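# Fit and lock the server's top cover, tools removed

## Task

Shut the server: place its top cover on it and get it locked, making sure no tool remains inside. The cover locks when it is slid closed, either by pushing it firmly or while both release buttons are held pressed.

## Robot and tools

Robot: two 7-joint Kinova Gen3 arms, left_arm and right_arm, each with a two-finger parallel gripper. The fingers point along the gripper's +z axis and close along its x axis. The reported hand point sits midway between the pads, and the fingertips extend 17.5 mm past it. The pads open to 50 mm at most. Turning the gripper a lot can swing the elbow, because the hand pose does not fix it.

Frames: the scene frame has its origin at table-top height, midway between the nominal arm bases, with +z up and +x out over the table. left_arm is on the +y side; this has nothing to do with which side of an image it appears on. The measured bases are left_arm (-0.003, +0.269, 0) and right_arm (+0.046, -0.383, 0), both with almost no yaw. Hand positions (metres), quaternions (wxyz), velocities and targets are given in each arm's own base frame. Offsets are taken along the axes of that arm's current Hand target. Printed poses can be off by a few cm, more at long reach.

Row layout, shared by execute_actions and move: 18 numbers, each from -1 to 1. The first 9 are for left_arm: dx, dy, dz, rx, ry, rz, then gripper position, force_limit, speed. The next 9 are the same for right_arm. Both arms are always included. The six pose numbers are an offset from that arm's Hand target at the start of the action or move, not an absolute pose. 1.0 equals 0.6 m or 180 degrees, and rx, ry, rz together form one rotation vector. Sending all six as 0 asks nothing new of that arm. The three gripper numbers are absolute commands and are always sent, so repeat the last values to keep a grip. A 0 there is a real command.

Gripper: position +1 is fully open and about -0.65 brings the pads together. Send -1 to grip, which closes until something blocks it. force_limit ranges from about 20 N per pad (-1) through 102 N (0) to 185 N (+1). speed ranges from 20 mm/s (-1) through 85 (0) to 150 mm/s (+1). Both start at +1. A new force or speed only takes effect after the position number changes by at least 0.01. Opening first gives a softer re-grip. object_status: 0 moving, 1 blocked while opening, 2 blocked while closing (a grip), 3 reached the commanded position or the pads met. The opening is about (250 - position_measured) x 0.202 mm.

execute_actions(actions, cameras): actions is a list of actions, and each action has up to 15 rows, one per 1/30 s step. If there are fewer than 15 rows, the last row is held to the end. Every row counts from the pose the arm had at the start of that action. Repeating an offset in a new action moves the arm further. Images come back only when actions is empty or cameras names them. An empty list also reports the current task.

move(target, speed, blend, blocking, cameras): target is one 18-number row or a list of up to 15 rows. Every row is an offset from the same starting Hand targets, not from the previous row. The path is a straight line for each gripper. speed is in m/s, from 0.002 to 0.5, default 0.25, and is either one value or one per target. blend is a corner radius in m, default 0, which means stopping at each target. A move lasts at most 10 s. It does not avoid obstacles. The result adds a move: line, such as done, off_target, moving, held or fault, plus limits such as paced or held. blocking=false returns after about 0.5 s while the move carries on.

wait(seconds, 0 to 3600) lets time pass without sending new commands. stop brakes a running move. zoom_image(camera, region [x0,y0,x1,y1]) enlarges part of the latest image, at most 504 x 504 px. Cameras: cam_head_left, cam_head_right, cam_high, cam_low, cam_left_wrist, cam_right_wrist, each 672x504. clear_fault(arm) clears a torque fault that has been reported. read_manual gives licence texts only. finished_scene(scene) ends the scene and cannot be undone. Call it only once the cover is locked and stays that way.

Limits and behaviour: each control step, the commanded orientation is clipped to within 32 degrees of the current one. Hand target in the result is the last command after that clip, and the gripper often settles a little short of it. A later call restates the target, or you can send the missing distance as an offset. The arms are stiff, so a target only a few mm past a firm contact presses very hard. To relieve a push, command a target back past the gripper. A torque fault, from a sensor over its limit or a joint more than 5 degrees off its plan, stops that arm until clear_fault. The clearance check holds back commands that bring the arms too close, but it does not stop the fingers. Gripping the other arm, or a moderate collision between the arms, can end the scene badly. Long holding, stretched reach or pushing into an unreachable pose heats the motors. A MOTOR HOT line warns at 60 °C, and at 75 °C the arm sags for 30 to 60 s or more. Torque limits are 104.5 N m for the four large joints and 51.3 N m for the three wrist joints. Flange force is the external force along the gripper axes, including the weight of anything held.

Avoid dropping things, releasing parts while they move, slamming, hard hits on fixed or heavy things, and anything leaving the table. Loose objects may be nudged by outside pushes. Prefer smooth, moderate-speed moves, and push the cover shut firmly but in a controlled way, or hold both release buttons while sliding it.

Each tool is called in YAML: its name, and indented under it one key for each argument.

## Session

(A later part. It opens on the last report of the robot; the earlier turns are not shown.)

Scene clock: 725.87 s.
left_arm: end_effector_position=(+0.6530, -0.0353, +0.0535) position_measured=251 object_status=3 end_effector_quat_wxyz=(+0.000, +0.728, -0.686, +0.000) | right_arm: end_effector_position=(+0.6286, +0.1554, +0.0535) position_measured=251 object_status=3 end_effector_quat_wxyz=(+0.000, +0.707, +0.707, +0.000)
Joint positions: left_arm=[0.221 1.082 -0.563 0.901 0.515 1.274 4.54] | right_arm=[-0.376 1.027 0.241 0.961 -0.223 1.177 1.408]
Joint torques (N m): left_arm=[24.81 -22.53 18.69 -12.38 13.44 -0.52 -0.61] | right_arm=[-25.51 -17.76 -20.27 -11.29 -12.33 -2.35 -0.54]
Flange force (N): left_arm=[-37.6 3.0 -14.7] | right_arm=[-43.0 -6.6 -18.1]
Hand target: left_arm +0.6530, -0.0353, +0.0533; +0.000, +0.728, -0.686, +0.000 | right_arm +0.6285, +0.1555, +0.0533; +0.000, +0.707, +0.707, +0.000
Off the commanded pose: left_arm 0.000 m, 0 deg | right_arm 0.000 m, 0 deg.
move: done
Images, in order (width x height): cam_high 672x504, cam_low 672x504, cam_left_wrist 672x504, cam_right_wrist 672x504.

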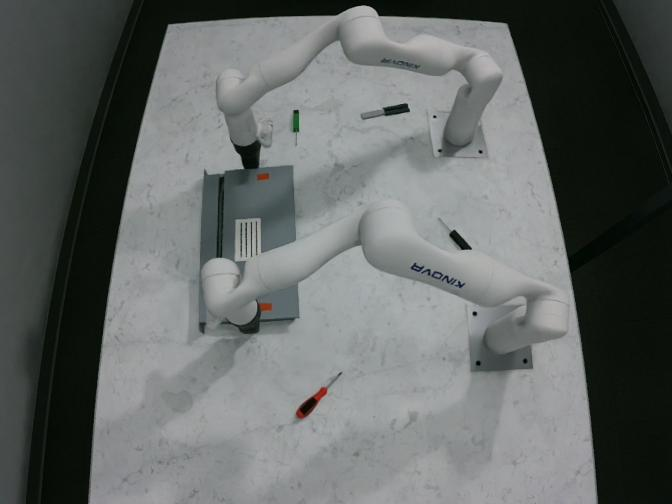

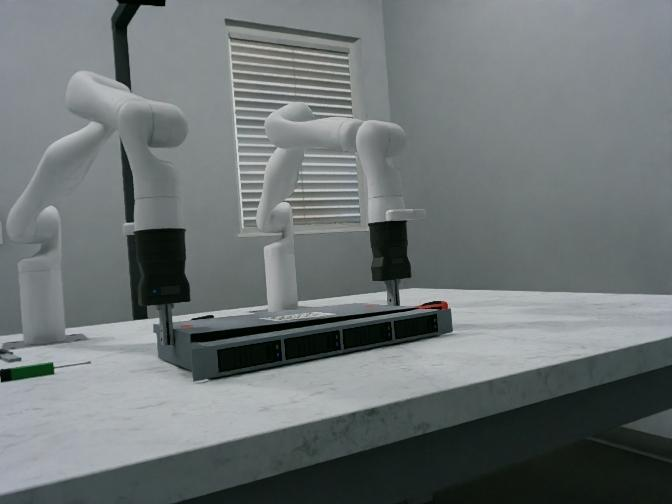

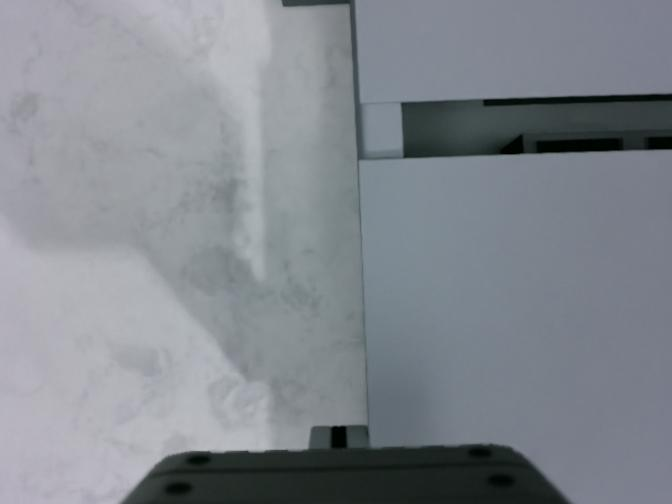

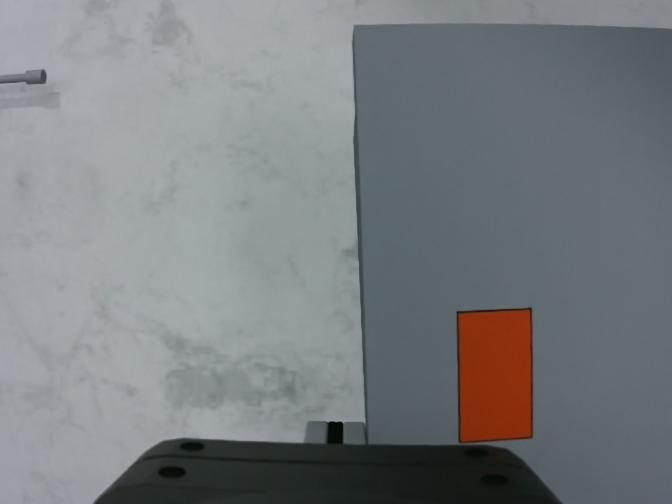

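move:
  target: [0.0013,0,0,0,0,0,-1,-0.8,0,-0.0013,0,0,0,0,0,-1,-0.8,0]
  speed: 0.01

move:
  target: [0.0013,0,0,0,0,0,-1,-0.8,0,-0.0013,0,0,0,0,0,-1,-0.8,0]
  speed: 0.01
  cameras: ["cam_left_wrist","cam_high","cam_right_wrist","cam_low"]

zoom_image:
  camera: "cam_low"
  region: [140, 290, 470, 390]

Scene clock: 746.67 s.
left_arm: end_effector_position=(+0.6530, -0.0360, +0.0533) position_measured=251 object_status=3 end_effector_quat_wxyz=(+0.000, +0.728, -0.686, +0.000) | right_arm: end_effector_position=(+0.6285, +0.1548, +0.0533) position_measured=251 object_status=3 end_effector_quat_wxyz=(+0.000, +0.707, +0.707, +0.000)
Joint positions: left_arm=[0.222 1.082 -0.563 0.9 0.515 1.274 4.541] | right_arm=[-0.375 1.026 0.241 0.962 -0.223 1.176 1.409]
Joint torques (N m): left_arm=[29.03 -20.9 22.22 -12.94 15.67 -0.68 -0.73] | right_arm=[-22.72 -20.69 -17.73 -10.01 -10.74 0 -0.42]
Flange force (N): left_arm=[-44.1 4.2 -18.6] | right_arm=[-37.1 -1.7 -10.5]
Hand target: left_arm +0.6530, -0.0361, +0.0534; +0.000, +0.728, -0.686, +0.000 | right_arm +0.6285, +0.1547, +0.0534; +0.000, +0.707, +0.707, +0.000
Off the commanded pose: left_arm 0.000 m, 0 deg | right_arm 0.000 m, 0 deg.
move: done

Scene clock: 747.17 s.
left_arm: end_effector_position=(+0.6531, -0.0368, +0.0533) position_measured=251 object_status=3 end_effector_quat_wxyz=(+0.000, +0.728, -0.686, +0.000) | right_arm: end_effector_position=(+0.6285, +0.1539, +0.0533) position_measured=251 object_status=3 end_effector_quat_wxyz=(+0.000, +0.707, +0.707, +0.000)
Joint positions: left_arm=[0.223 1.082 -0.563 0.899 0.515 1.274 4.542] | right_arm=[-0.374 1.026 0.241 0.963 -0.223 1.175 1.41]
Joint torques (N m): left_arm=[32.69 -21.13 25.02 -13.95 17.57 -0.61 -0.73] | right_arm=[-19.11 -21.54 -14.6 -8.78 -8.86 1.14 -0.33]
Flange force (N): left_arm=[-49.8 5.3 -19.0] | right_arm=[-30.7 0.6 -7.4]
Hand target: left_arm +0.6531, -0.0369, +0.0533; +0.000, +0.728, -0.686, +0.000 | right_arm +0.6285, +0.1539, +0.0534; +0.000, +0.707, +0.707, +0.000
Off the commanded pose: left_arm 0.000 m, 0 deg | right_arm 0.000 m, 0 deg.
move: done
Images, in order (width x height): cam_high 672x504, cam_low 672x504, cam_left_wrist 672x504, cam_right_wrist 672x504.

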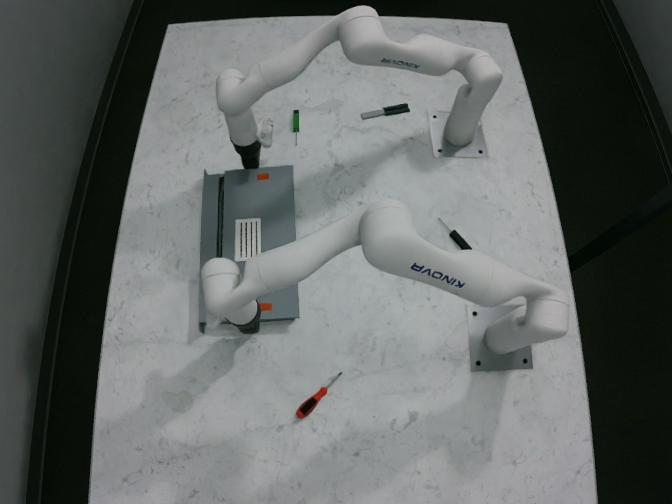

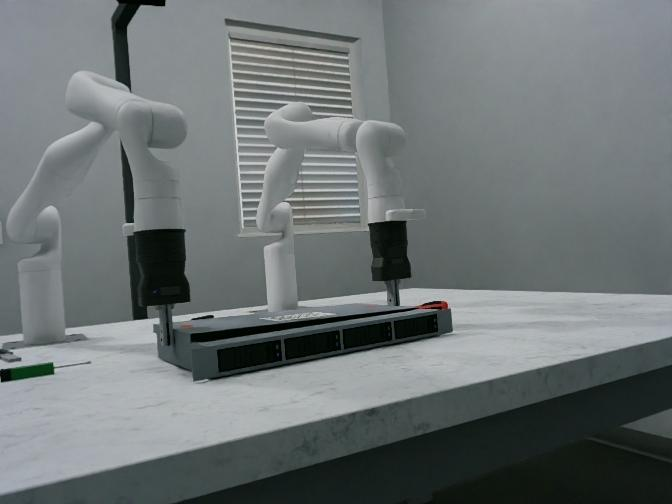

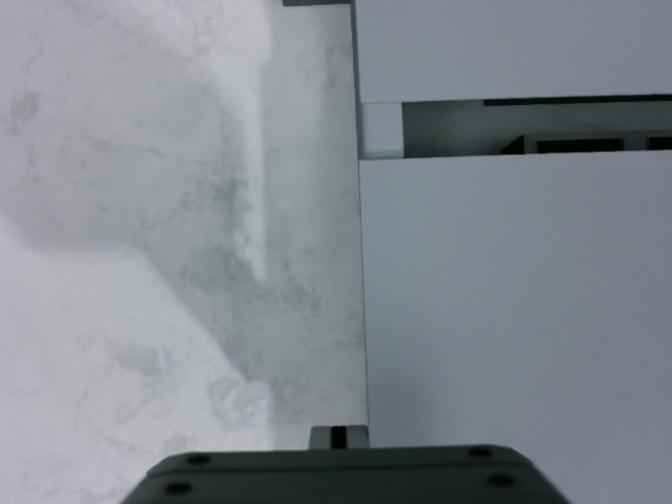

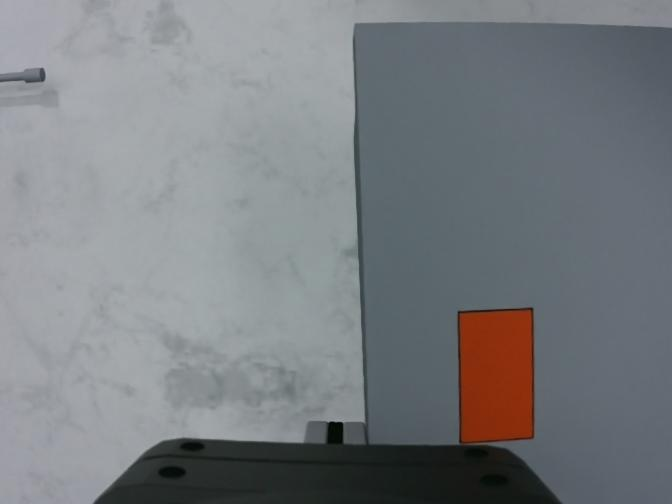

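Scaled by 1.527.

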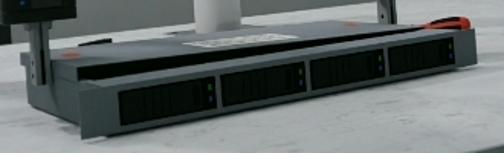

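move:
  target:
    - [-0.0175,0,0,0,0,0,-1,-0.8,0,-0.0155,0,0,0,0,0,-1,-0.8,0]
    - [-0.0175,0,-0.055,0,0,0,-1,-0.8,0,-0.0155,0,-0.055,0,0,0,-1,-0.8,0]
  speed: [0.03,0.1]
  cameras: ["cam_left_wrist","cam_high","cam_right_wrist","cam_low"]

zoom_image:
  camera: "cam_low"
  region: [140, 290, 470, 390]

zoom_image:
  camera: "cam_right_wrist"
  region: [340, 40, 480, 440]

zoom_image:
  camera: "cam_left_wrist"
  region: [340, 40, 480, 440]

Scene clock: 761.90 s.
left_arm: end_effector_position=(+0.6525, -0.0264, +0.0863) position_measured=251 object_status=3 end_effector_quat_wxyz=(+0.000, +0.728, -0.686, +0.000) | right_arm: end_effector_position=(+0.6285, +0.1446, +0.0863) position_measured=251 object_status=3 end_effector_quat_wxyz=(+0.000, +0.707, +0.707, +0.000)
Joint positions: left_arm=[0.205 1.045 -0.571 0.869 0.5 1.337 4.538] | right_arm=[-0.361 0.985 0.247 0.941 -0.217 1.238 1.42]
Joint torques (N m): left_arm=[-0.37 -26.68 -1.69 -7.11 0.03 0.01 -0.27] | right_arm=[-1.13 -25.78 0.68 -9.99 0.14 -0.05 -0.14]
Flange force (N): left_arm=[1.6 -6.3 -1.3] | right_arm=[-3.4 -6.7 0.7]
Hand target: left_arm +0.6525, -0.0264, +0.0864; +0.000, +0.728, -0.686, +0.000 | right_arm +0.6285, +0.1446, +0.0863; +0.000, +0.707, +0.707, +0.000
Off the commanded pose: left_arm 0.000 m, 0 deg | right_arm 0.000 m, 0 deg.
move: done
Images, in order (width x height): cam_high 672x504, cam_low 672x504, cam_left_wrist 672x504, cam_right_wrist 672x504.

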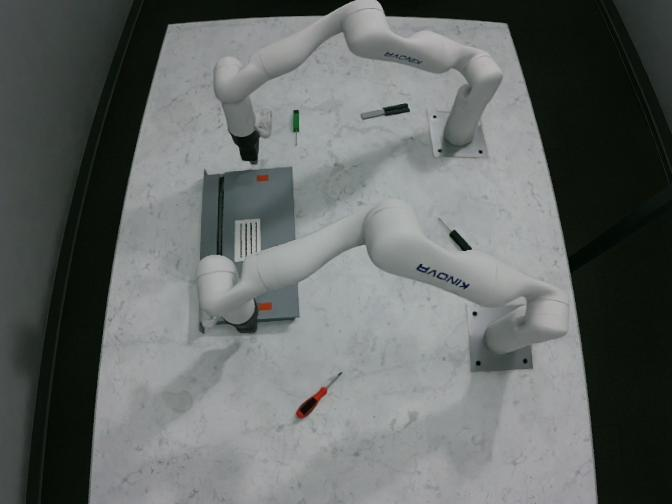

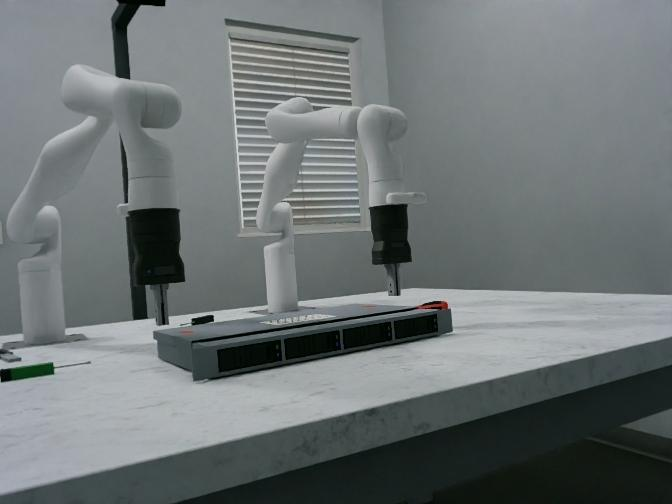

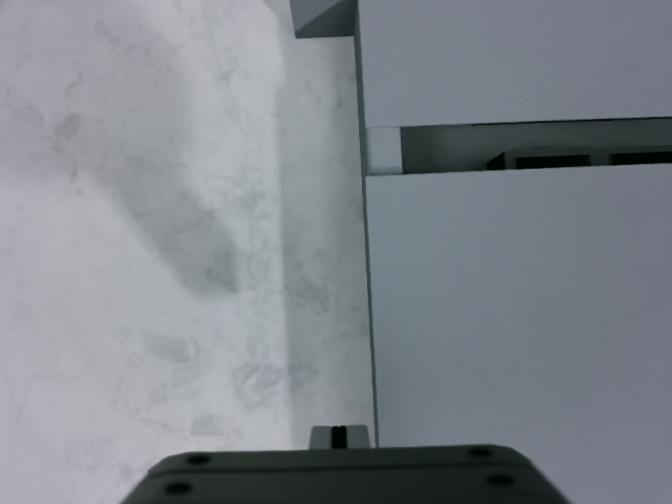

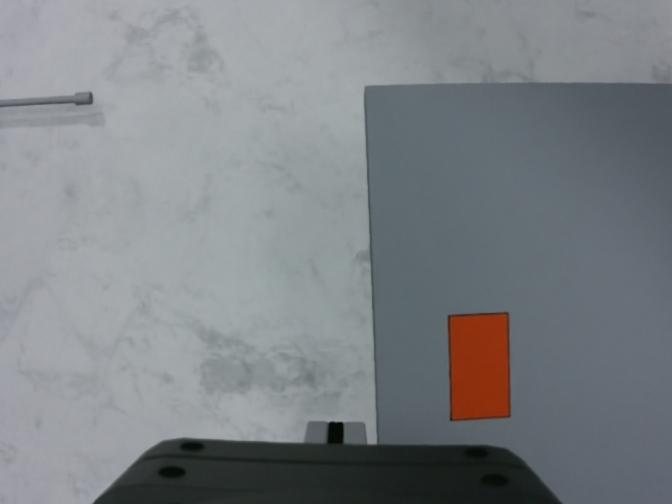

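Scaled by 1.527.

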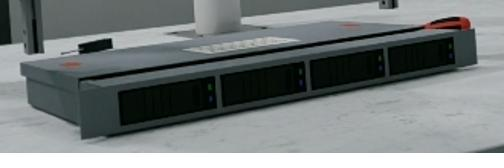

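Scaled by 1.260.

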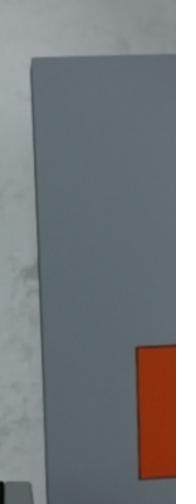

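Scaled by 1.260.

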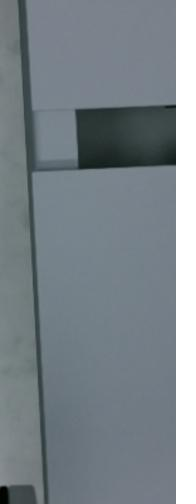

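zoom_image:
  camera: "cam_high"
  region: [195, 155, 255, 255]

zoom_image:
  camera: "cam_high"
  region: [190, 150, 310, 330]

Scaled by 5.040.

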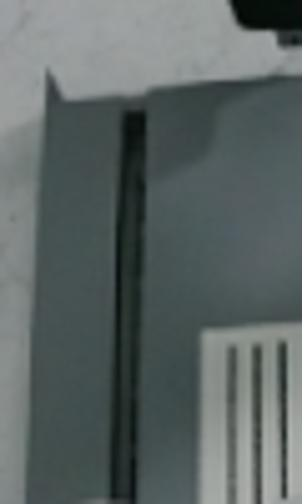

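Scaled by 2.800.

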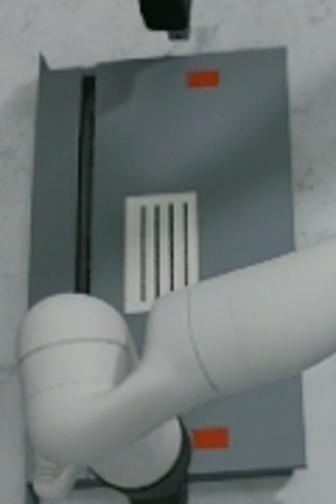

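move:
  target:
    - [0.083,0.2183,0,0,0,0,-1,-0.8,0,0.083,-0.2183,0,0,0,0,-1,-0.8,0]
    - [0.083,0.2183,0.048,0,0,0,-1,-0.8,0,0.083,-0.2183,0.048,0,0,0,-1,-0.8,0]
  speed: [0.2,0.1]
  cameras: ["cam_left_wrist","cam_right_wrist","cam_high"]

zoom_image:
  camera: "cam_high"
  region: [190, 150, 330, 340]

Scene clock: 798.60 s.
left_arm: end_effector_position=(+0.5247, -0.0838, +0.0576) position_measured=251 object_status=3 end_effector_quat_wxyz=(+0.000, +0.728, -0.686, +0.000) | right_arm: end_effector_position=(+0.4976, +0.1945, +0.0577) position_measured=251 object_status=3 end_effector_quat_wxyz=(+0.000, +0.707, +0.707, +0.000)
Joint positions: left_arm=[0.448 0.829 -0.589 1.492 0.515 0.979 4.489] | right_arm=[-0.556 0.777 0.234 1.502 -0.211 0.889 1.317]
Joint torques (N m): left_arm=[-0.41 -21.18 -2.24 -6.13 0.03 0.06 -0.21] | right_arm=[-1.1 -21.05 0.57 -8.55 0.14 -0.03 -0.11]
Flange force (N): left_arm=[1.7 -1.9 -1.9] | right_arm=[-4.1 -4.6 -0.1]
Hand target: left_arm +0.5246, -0.0838, +0.0576; +0.000, +0.728, -0.686, +0.000 | right_arm +0.4976, +0.1945, +0.0576; +0.000, +0.707, +0.707, +0.000
Off the commanded pose: left_arm 0.000 m, 0 deg | right_arm 0.000 m, 0 deg.
move: done
Images, in order (width x height): cam_high 672x504, cam_left_wrist 672x504, cam_right_wrist 672x504.

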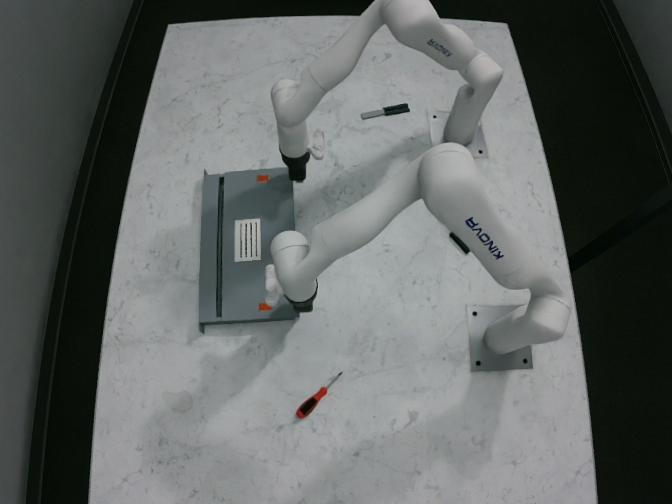

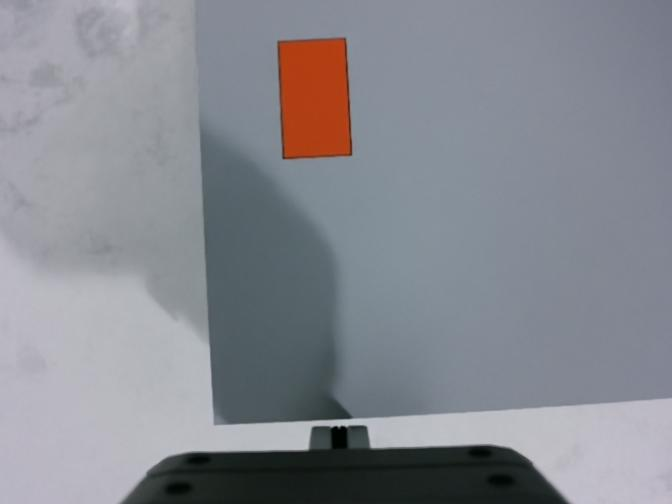

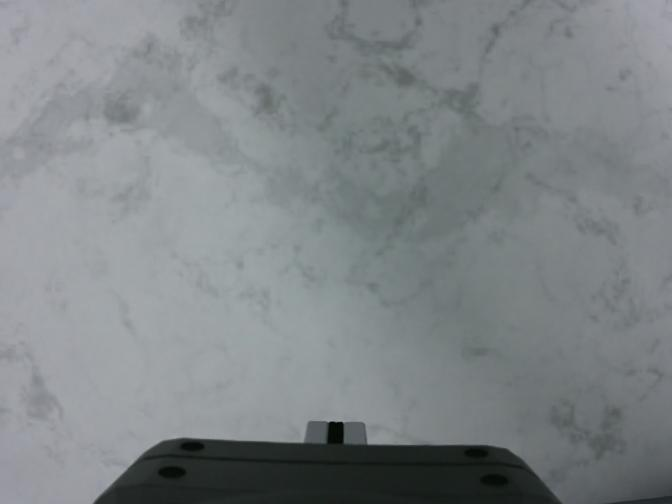

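Scaled by 2.653.

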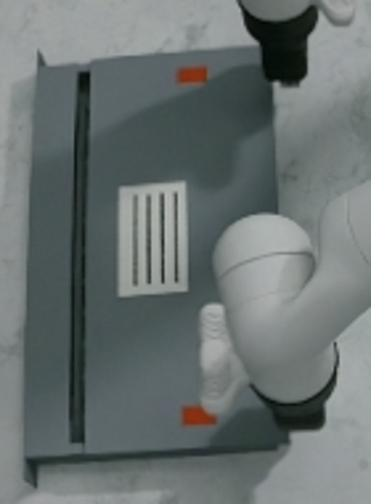

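move:
  target: [0,-0.009,0,0,0,0,-1,-0.8,0,0,0,0,0,0,0,-1,-0.8,0]
  speed: 0.015
  cameras: ["cam_left_wrist","cam_high"]

zoom_image:
  camera: "cam_high"
  region: [190, 150, 330, 340]

Scene clock: 809.80 s.
left_arm: end_effector_position=(+0.5300, -0.0835, +0.0576) position_measured=251 object_status=3 end_effector_quat_wxyz=(+0.000, +0.728, -0.686, +0.000) | right_arm: end_effector_position=(+0.4975, +0.1945, +0.0576) position_measured=251 object_status=3 end_effector_quat_wxyz=(+0.000, +0.707, +0.707, +0.000)
Joint positions: left_arm=[0.441 0.838 -0.588 1.471 0.515 0.99 4.492] | right_arm=[-0.556 0.777 0.234 1.502 -0.211 0.889 1.317]
Joint torques (N m): left_arm=[-0.27 -22.09 -2.16 -7.8 0.5 -1.08 -0.31] | right_arm=[-1.11 -21.21 0.63 -8.58 0.15 -0.12 -0.09]
Flange force (N): left_arm=[1.0 0.7 -2.5] | right_arm=[-4.0 -4.3 0.0]
Hand target: left_arm +0.5300, -0.0835, +0.0576; +0.000, +0.728, -0.686, +0.000 | right_arm +0.4975, +0.1945, +0.0576; +0.000, +0.707, +0.707, +0.000
Off the commanded pose: left_arm 0.000 m, 0 deg | right_arm 0.000 m, 0 deg.
move: done
Images, in order (width x height): cam_high 672x504, cam_left_wrist 672x504.

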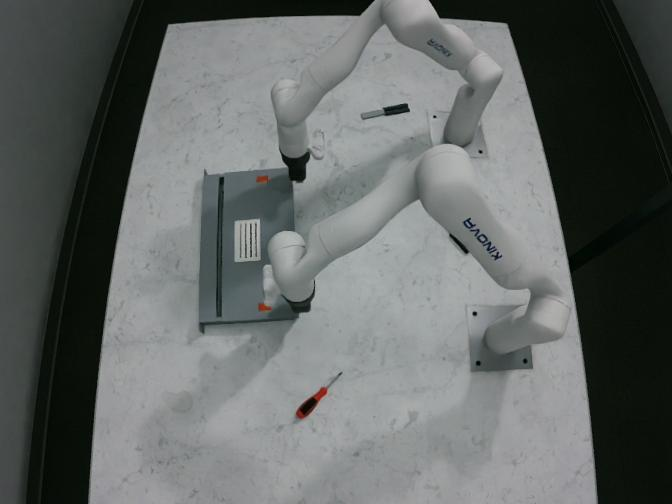

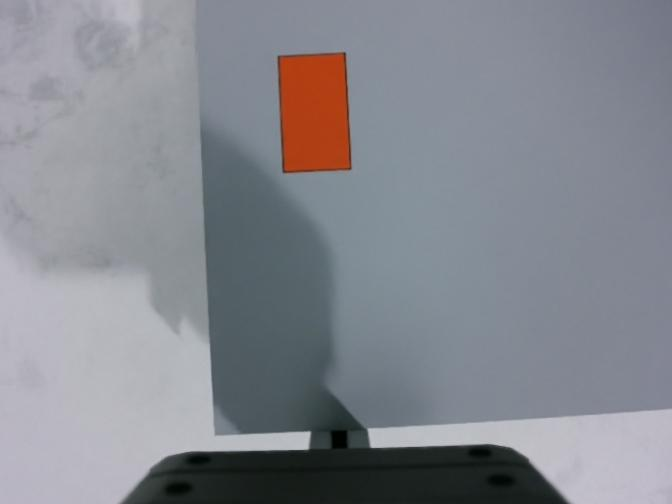

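Scaled by 2.653.

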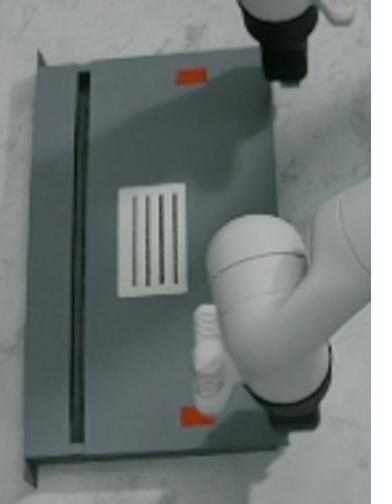

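execute_actions:
  actions: []

zoom_image:
  camera: "cam_high"
  region: [190, 150, 330, 340]

Scene clock: 834.80 s.
left_arm: end_effector_position=(+0.5300, -0.0835, +0.0576) position_measured=251 object_status=3 end_effector_quat_wxyz=(+0.000, +0.728, -0.686, +0.000) | right_arm: end_effector_position=(+0.4975, +0.1945, +0.0576) position_measured=251 object_status=3 end_effector_quat_wxyz=(+0.000, +0.707, +0.707, +0.000)
Joint positions: left_arm=[0.441 0.838 -0.588 1.471 0.515 0.99 4.492] | right_arm=[-0.556 0.777 0.234 1.502 -0.211 0.889 1.317]
Joint velocities: within noise
Joint torques (N m): left_arm=[-0.16 -22.14 -2.21 -7.54 0.52 -1.07 -0.27] | right_arm=[-1.07 -21.12 0.67 -8.52 0.14 -0.13 -0.1]
Flange force (N): left_arm=[1.0 -0.5 -2.5] | right_arm=[-3.9 -4.2 -0.2]
Hand target: left_arm +0.5300, -0.0835, +0.0576; +0.000, +0.728, -0.686, +0.000 | right_arm +0.4975, +0.1945, +0.0576; +0.000, +0.707, +0.707, +0.000
Tool commands: left_gripper/position=-1.0 left_gripper/force_limit=-0.8 left_gripper/speed=+0.0 right_gripper/position=-1.0 right_gripper/force_limit=-0.8 right_gripper/speed=+0.0
Off the commanded pose: left_arm 0.000 m, 0 deg | right_arm 0.000 m, 0 deg.

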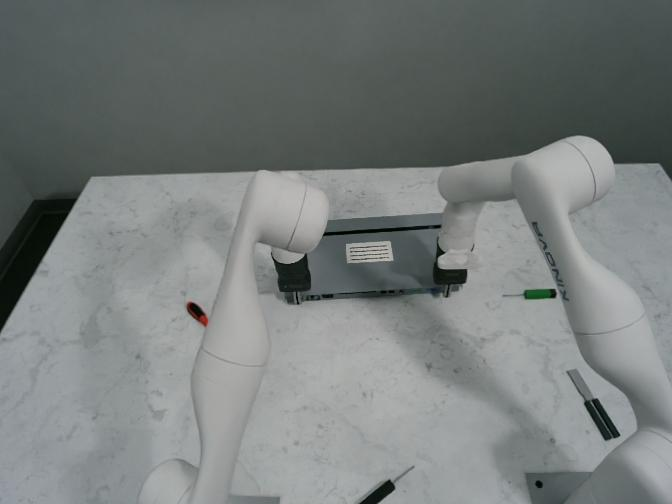

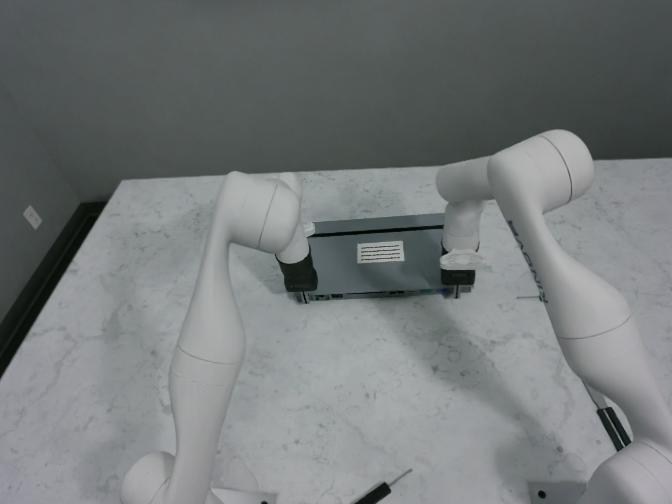

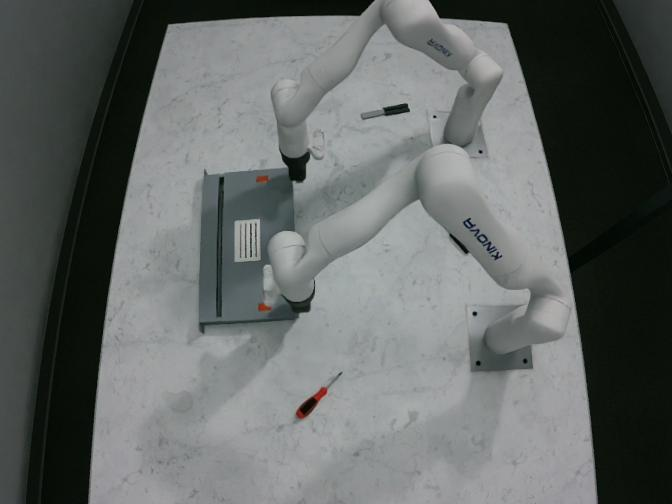

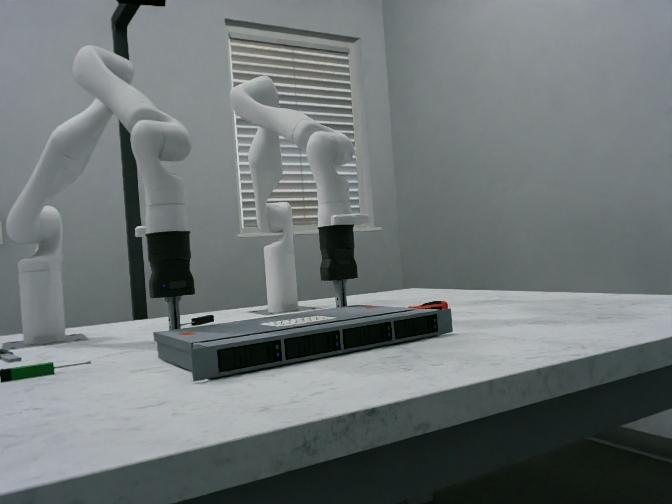

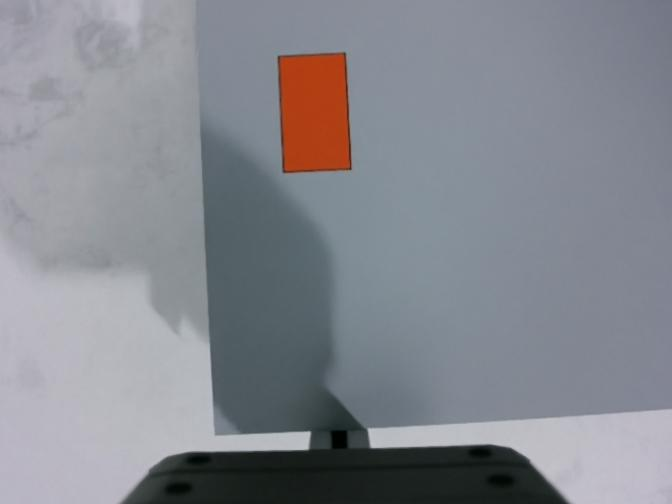

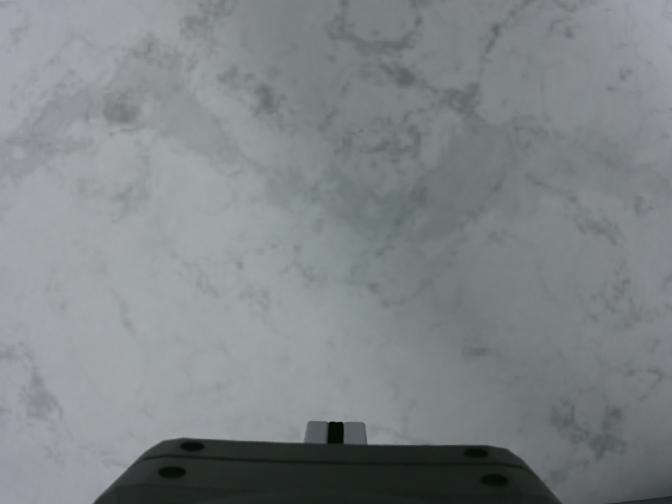

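Scaled by 2.653.

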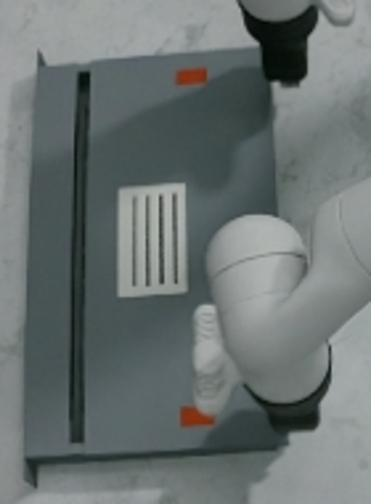

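move:
  target: [0,-0.0042,0,0,0,0,-1,-0.8,0,0,0,0,0,0,0,-1,-0.8,0]
  speed: 0.012
  cameras: ["cam_high","cam_left_wrist"]

zoom_image:
  camera: "cam_high"
  region: [190, 150, 330, 340]

zoom_image:
  camera: "cam_high"
  region: [200, 290, 240, 340]

zoom_image:
  camera: "cam_high"
  region: [200, 160, 240, 210]

Scene clock: 846.20 s.
left_arm: end_effector_position=(+0.5324, -0.0834, +0.0575) position_measured=251 object_status=3 end_effector_quat_wxyz=(+0.000, +0.728, -0.686, +0.000) | right_arm: end_effector_position=(+0.4975, +0.1945, +0.0576) position_measured=251 object_status=3 end_effector_quat_wxyz=(+0.000, +0.707, +0.707, +0.000)
Joint positions: left_arm=[0.439 0.842 -0.587 1.461 0.515 0.996 4.494] | right_arm=[-0.556 0.777 0.234 1.502 -0.211 0.889 1.317]
Joint torques (N m): left_arm=[-2.76 -22.4 -4.37 -18.21 2.44 -10.51 -0.51] | right_arm=[-1.09 -21.19 0.65 -8.59 0.18 -0.13 -0.13]
Flange force (N): left_arm=[0.9 24.5 -14.8] | right_arm=[-4.0 -4.4 -0.1]
Hand target: left_arm +0.5326, -0.0833, +0.0576; +0.000, +0.728, -0.686, +0.000 | right_arm +0.4975, +0.1945, +0.0576; +0.000, +0.707, +0.707, +0.000
Off the commanded pose: left_arm 0.000 m, 0 deg | right_arm 0.000 m, 0 deg.
move: done

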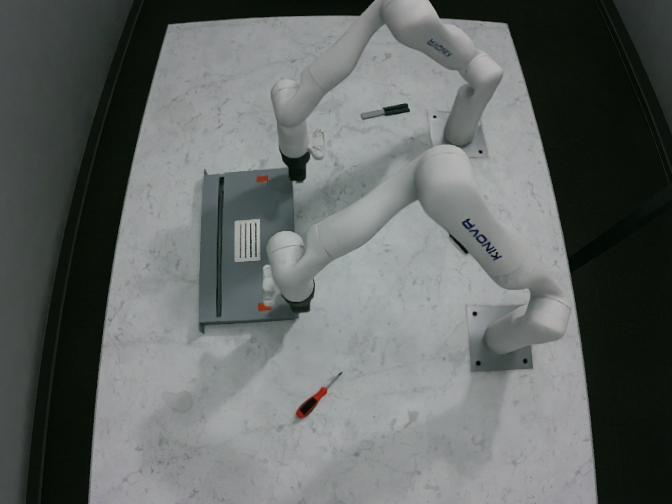

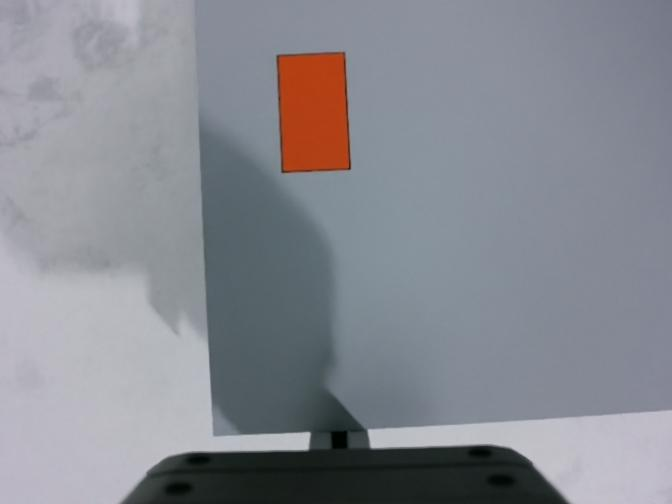

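Scaled by 2.653.

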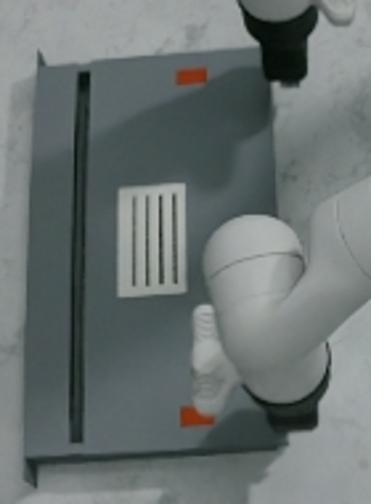

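Scaled by 10.080.

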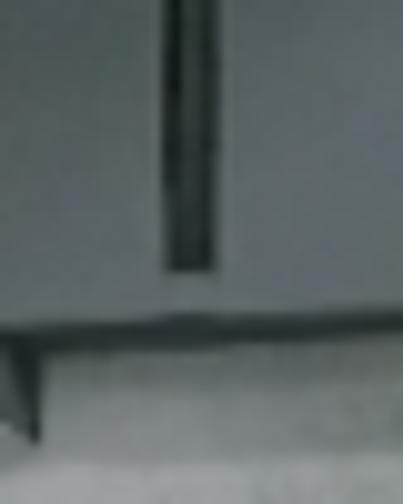

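Scaled by 10.080.

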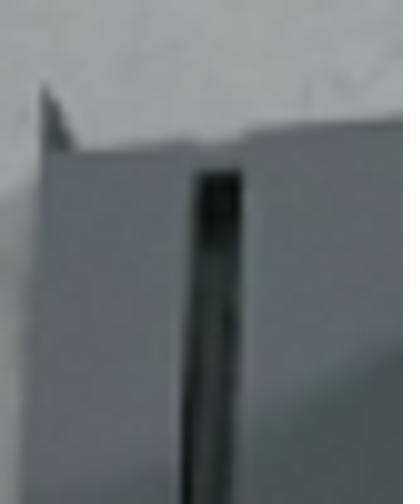

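move:
  target:
    - [0,0.005,-0.035,0,0,0,-1,-0.8,0,0,0,-0.035,0,0,0,-1,-0.8,0]
    - [0,-0.12,-0.035,0,0,0,-1,-0.8,0,0,0.17,-0.035,0,0,0,-1,-0.8,0]
    - [0,-0.12,-0.0153,0,0,0,-1,-0.8,0,0,0.17,-0.0153,0,0,0,-1,-0.8,0]
  speed: [0.1,0.15,0.02]
  blend: [0.01,0.005,0]
  cameras: ["cam_left_wrist","cam_right_wrist","cam_low"]

zoom_image:
  camera: "cam_low"
  region: [140, 280, 470, 390]

Scene clock: 869.90 s.
left_arm: end_effector_position=(+0.6044, -0.0791, +0.0668) position_measured=251 object_status=3 end_effector_quat_wxyz=(+0.000, +0.728, -0.686, +0.000) | right_arm: end_effector_position=(+0.5996, +0.1944, +0.0668) position_measured=251 object_status=3 end_effector_quat_wxyz=(+0.000, +0.707, +0.707, +0.000)
Joint positions: left_arm=[0.35 0.965 -0.578 1.135 0.507 1.177 4.556] | right_arm=[-0.456 0.967 0.241 1.047 -0.217 1.151 1.342]
Joint torques (N m): left_arm=[-0.44 -25.21 -2.28 -6.76 -0.01 -0.19 -0.24] | right_arm=[-1.06 -25.3 0.77 -9.85 0.17 -0.14 -0.11]
Flange force (N): left_arm=[2.2 -5.5 -1.1] | right_arm=[-3.9 -6.3 0.5]
Hand target: left_arm +0.6044, -0.0791, +0.0667; +0.000, +0.728, -0.686, +0.000 | right_arm +0.5996, +0.1944, +0.0667; +0.000, +0.707, +0.707, +0.000
Off the commanded pose: left_arm 0.000 m, 0 deg | right_arm 0.000 m, 0 deg.
move: done
Images, in order (width x height): cam_low 672x504, cam_left_wrist 672x504, cam_right_wrist 672x504.

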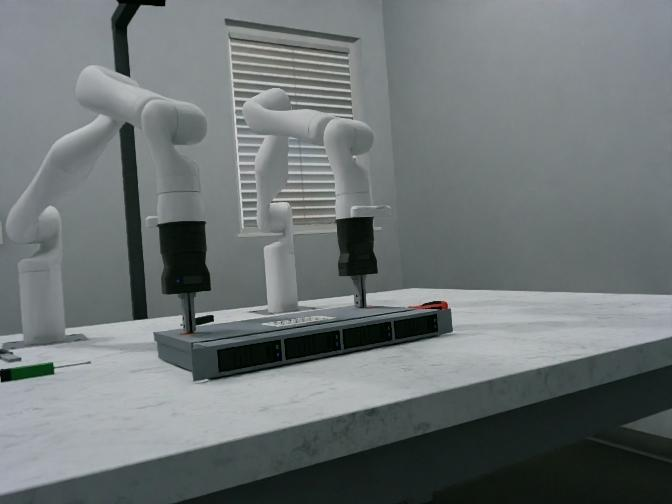

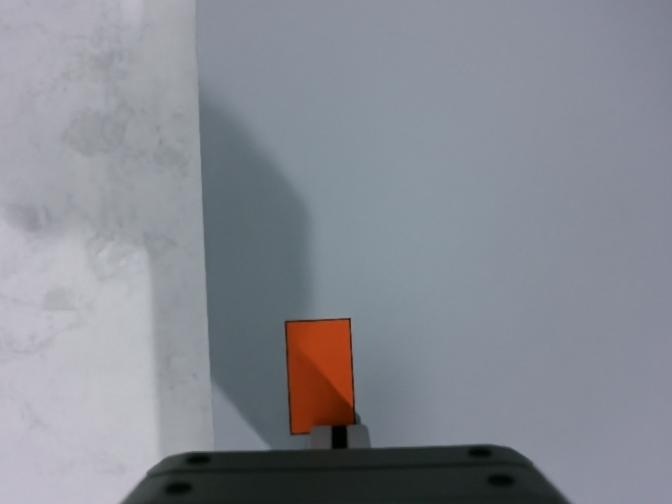

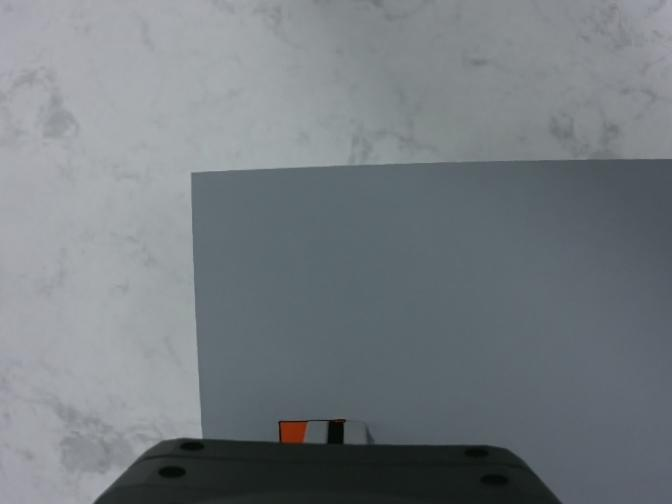

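Scaled by 1.527.

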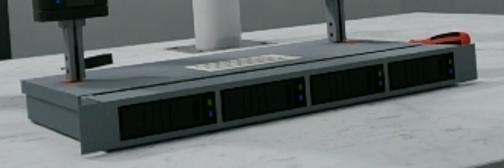

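move:
  target: [0,0,0.004,0,0,0,-1,-0.8,0,0,0,0.004,0,0,0,-1,-0.8,0]
  speed: 0.012

move:
  target: [0,0,0.0025,0,0,0,-1,-0.8,0,0,0,0.0025,0,0,0,-1,-0.8,0]
  speed: 0.01

Scene clock: 876.67 s.
left_arm: end_effector_position=(+0.6045, -0.0791, +0.0644) position_measured=251 object_status=3 end_effector_quat_wxyz=(+0.000, +0.728, -0.686, +0.000) | right_arm: end_effector_position=(+0.5996, +0.1944, +0.0644) position_measured=251 object_status=3 end_effector_quat_wxyz=(+0.000, +0.707, +0.707, +0.000)
Joint positions: left_arm=[0.35 0.968 -0.577 1.137 0.509 1.172 4.555] | right_arm=[-0.456 0.97 0.241 1.049 -0.217 1.146 1.343]
Joint torques (N m): left_arm=[-0.81 -18.86 -1.24 -5.8 0.38 -1.62 -0.29] | right_arm=[-1.05 -24.47 0.65 -9.56 0.14 -0.24 -0.16]
Flange force (N): left_arm=[1.9 0.1 -13.1] | right_arm=[-4.0 -6.5 -1.0]
Hand target: left_arm +0.6044, -0.0791, +0.0643; +0.000, +0.728, -0.686, +0.000 | right_arm +0.5996, +0.1944, +0.0643; +0.000, +0.707, +0.707, +0.000
Off the commanded pose: left_arm 0.000 m, 0 deg | right_arm 0.000 m, 0 deg.
move: done

Scene clock: 877.17 s.
left_arm: end_effector_position=(+0.6045, -0.0791, +0.0629) position_measured=251 object_status=3 end_effector_quat_wxyz=(+0.000, +0.728, -0.686, +0.000) | right_arm: end_effector_position=(+0.5996, +0.1944, +0.0629) position_measured=251 object_status=3 end_effector_quat_wxyz=(+0.000, +0.707, +0.707, +0.000)
Joint positions: left_arm=[0.35 0.97 -0.576 1.139 0.509 1.169 4.554] | right_arm=[-0.456 0.972 0.24 1.051 -0.218 1.143 1.343]
Joint torques (N m): left_arm=[-1.47 -2.4 1.46 -4.48 1.8 -7.02 -0.35] | right_arm=[-0.93 -9.06 -0.52 -7.44 -0.07 -4.87 -0.17]
Flange force (N): left_arm=[0.1 15.4 -47.1] | right_arm=[-7.8 -18.6 -30.8]
Hand target: left_arm +0.6044, -0.0791, +0.0628; +0.000, +0.728, -0.686, +0.000 | right_arm +0.5996, +0.1944, +0.0628; +0.000, +0.707, +0.707, +0.000
Off the commanded pose: left_arm 0.000 m, 0 deg | right_arm 0.000 m, 0 deg.
move: done

move:
  target: [0,-0.006,0,0,0,0,-1,-0.8,0,0,0.006,0,0,0,0,-1,-0.8,0]
  speed: 0.012
  cameras: ["cam_low","cam_left_wrist","cam_high"]

zoom_image:
  camera: "cam_high"
  region: [190, 150, 330, 340]

Scene clock: 886.03 s.
left_arm: end_effector_position=(+0.6080, -0.0789, +0.0628) position_measured=251 object_status=3 end_effector_quat_wxyz=(+0.000, +0.728, -0.686, +0.000) | right_arm: end_effector_position=(+0.6031, +0.1944, +0.0628) position_measured=251 object_status=3 end_effector_quat_wxyz=(+0.000, +0.707, +0.707, +0.000)
Joint positions: left_arm=[0.345 0.978 -0.575 1.121 0.51 1.178 4.557] | right_arm=[-0.452 0.98 0.24 1.032 -0.218 1.153 1.343]
Joint torques (N m): left_arm=[-1.72 -1.56 1.36 -3.96 1.74 -7.16 -0.39] | right_arm=[1.13 -8.24 1.22 -6.47 1.03 -4.7 -0.15]
Flange force (N): left_arm=[0.7 14.8 -48.7] | right_arm=[-4.2 -18.4 -31.8]
Hand target: left_arm +0.6080, -0.0789, +0.0628; +0.000, +0.728, -0.686, +0.000 | right_arm +0.6032, +0.1944, +0.0628; +0.000, +0.707, +0.707, +0.000
Off the commanded pose: left_arm 0.000 m, 0 deg | right_arm 0.000 m, 0 deg.
move: done
Images, in order (width x height): cam_high 672x504, cam_low 672x504, cam_left_wrist 672x504.

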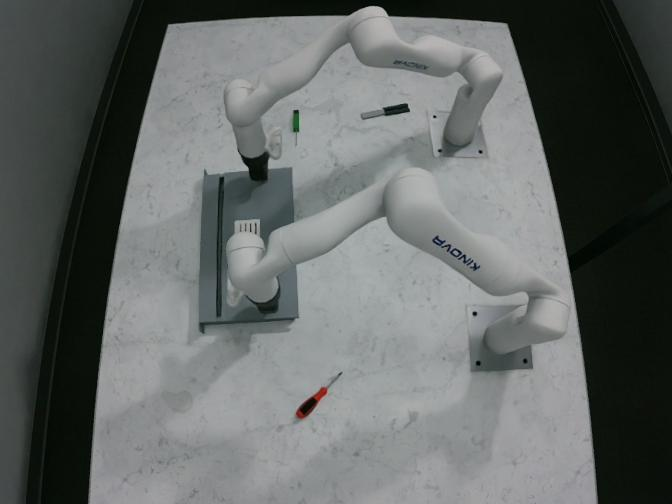

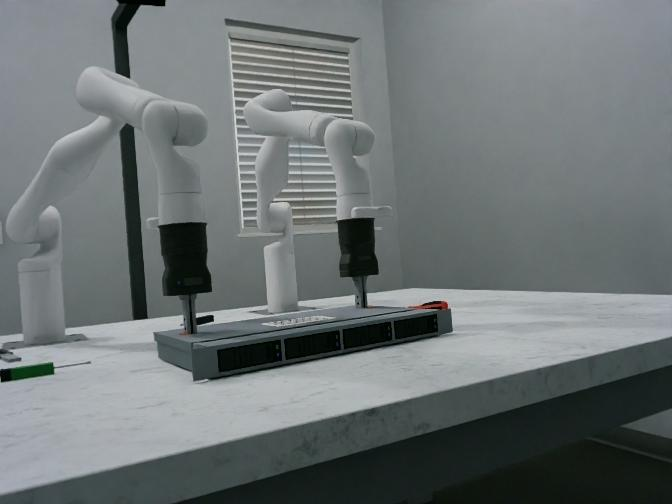

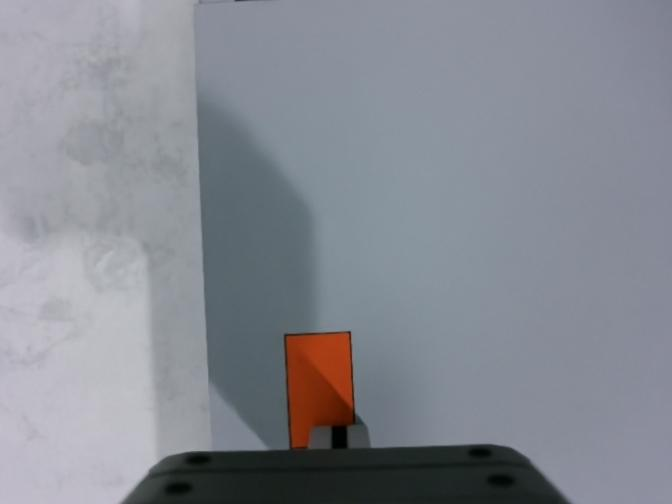

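Scaled by 2.653.

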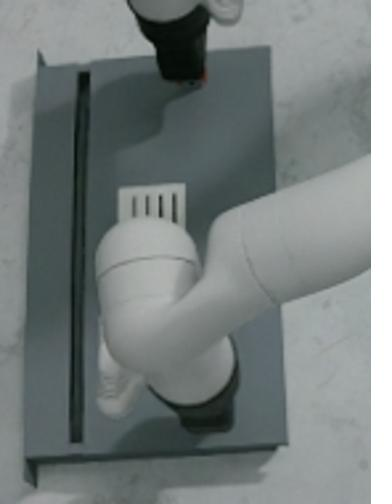

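zoom_image:
  camera: "cam_low"
  region: [145, 315, 265, 390]

zoom_image:
  camera: "cam_low"
  region: [350, 290, 460, 350]

Scaled by 4.200.

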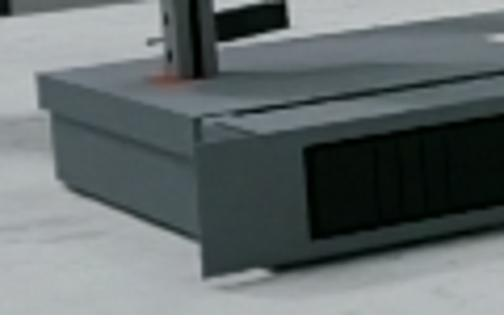

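Scaled by 4.582.

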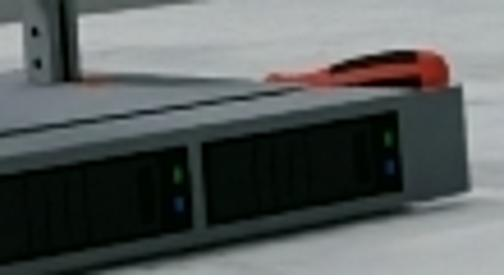

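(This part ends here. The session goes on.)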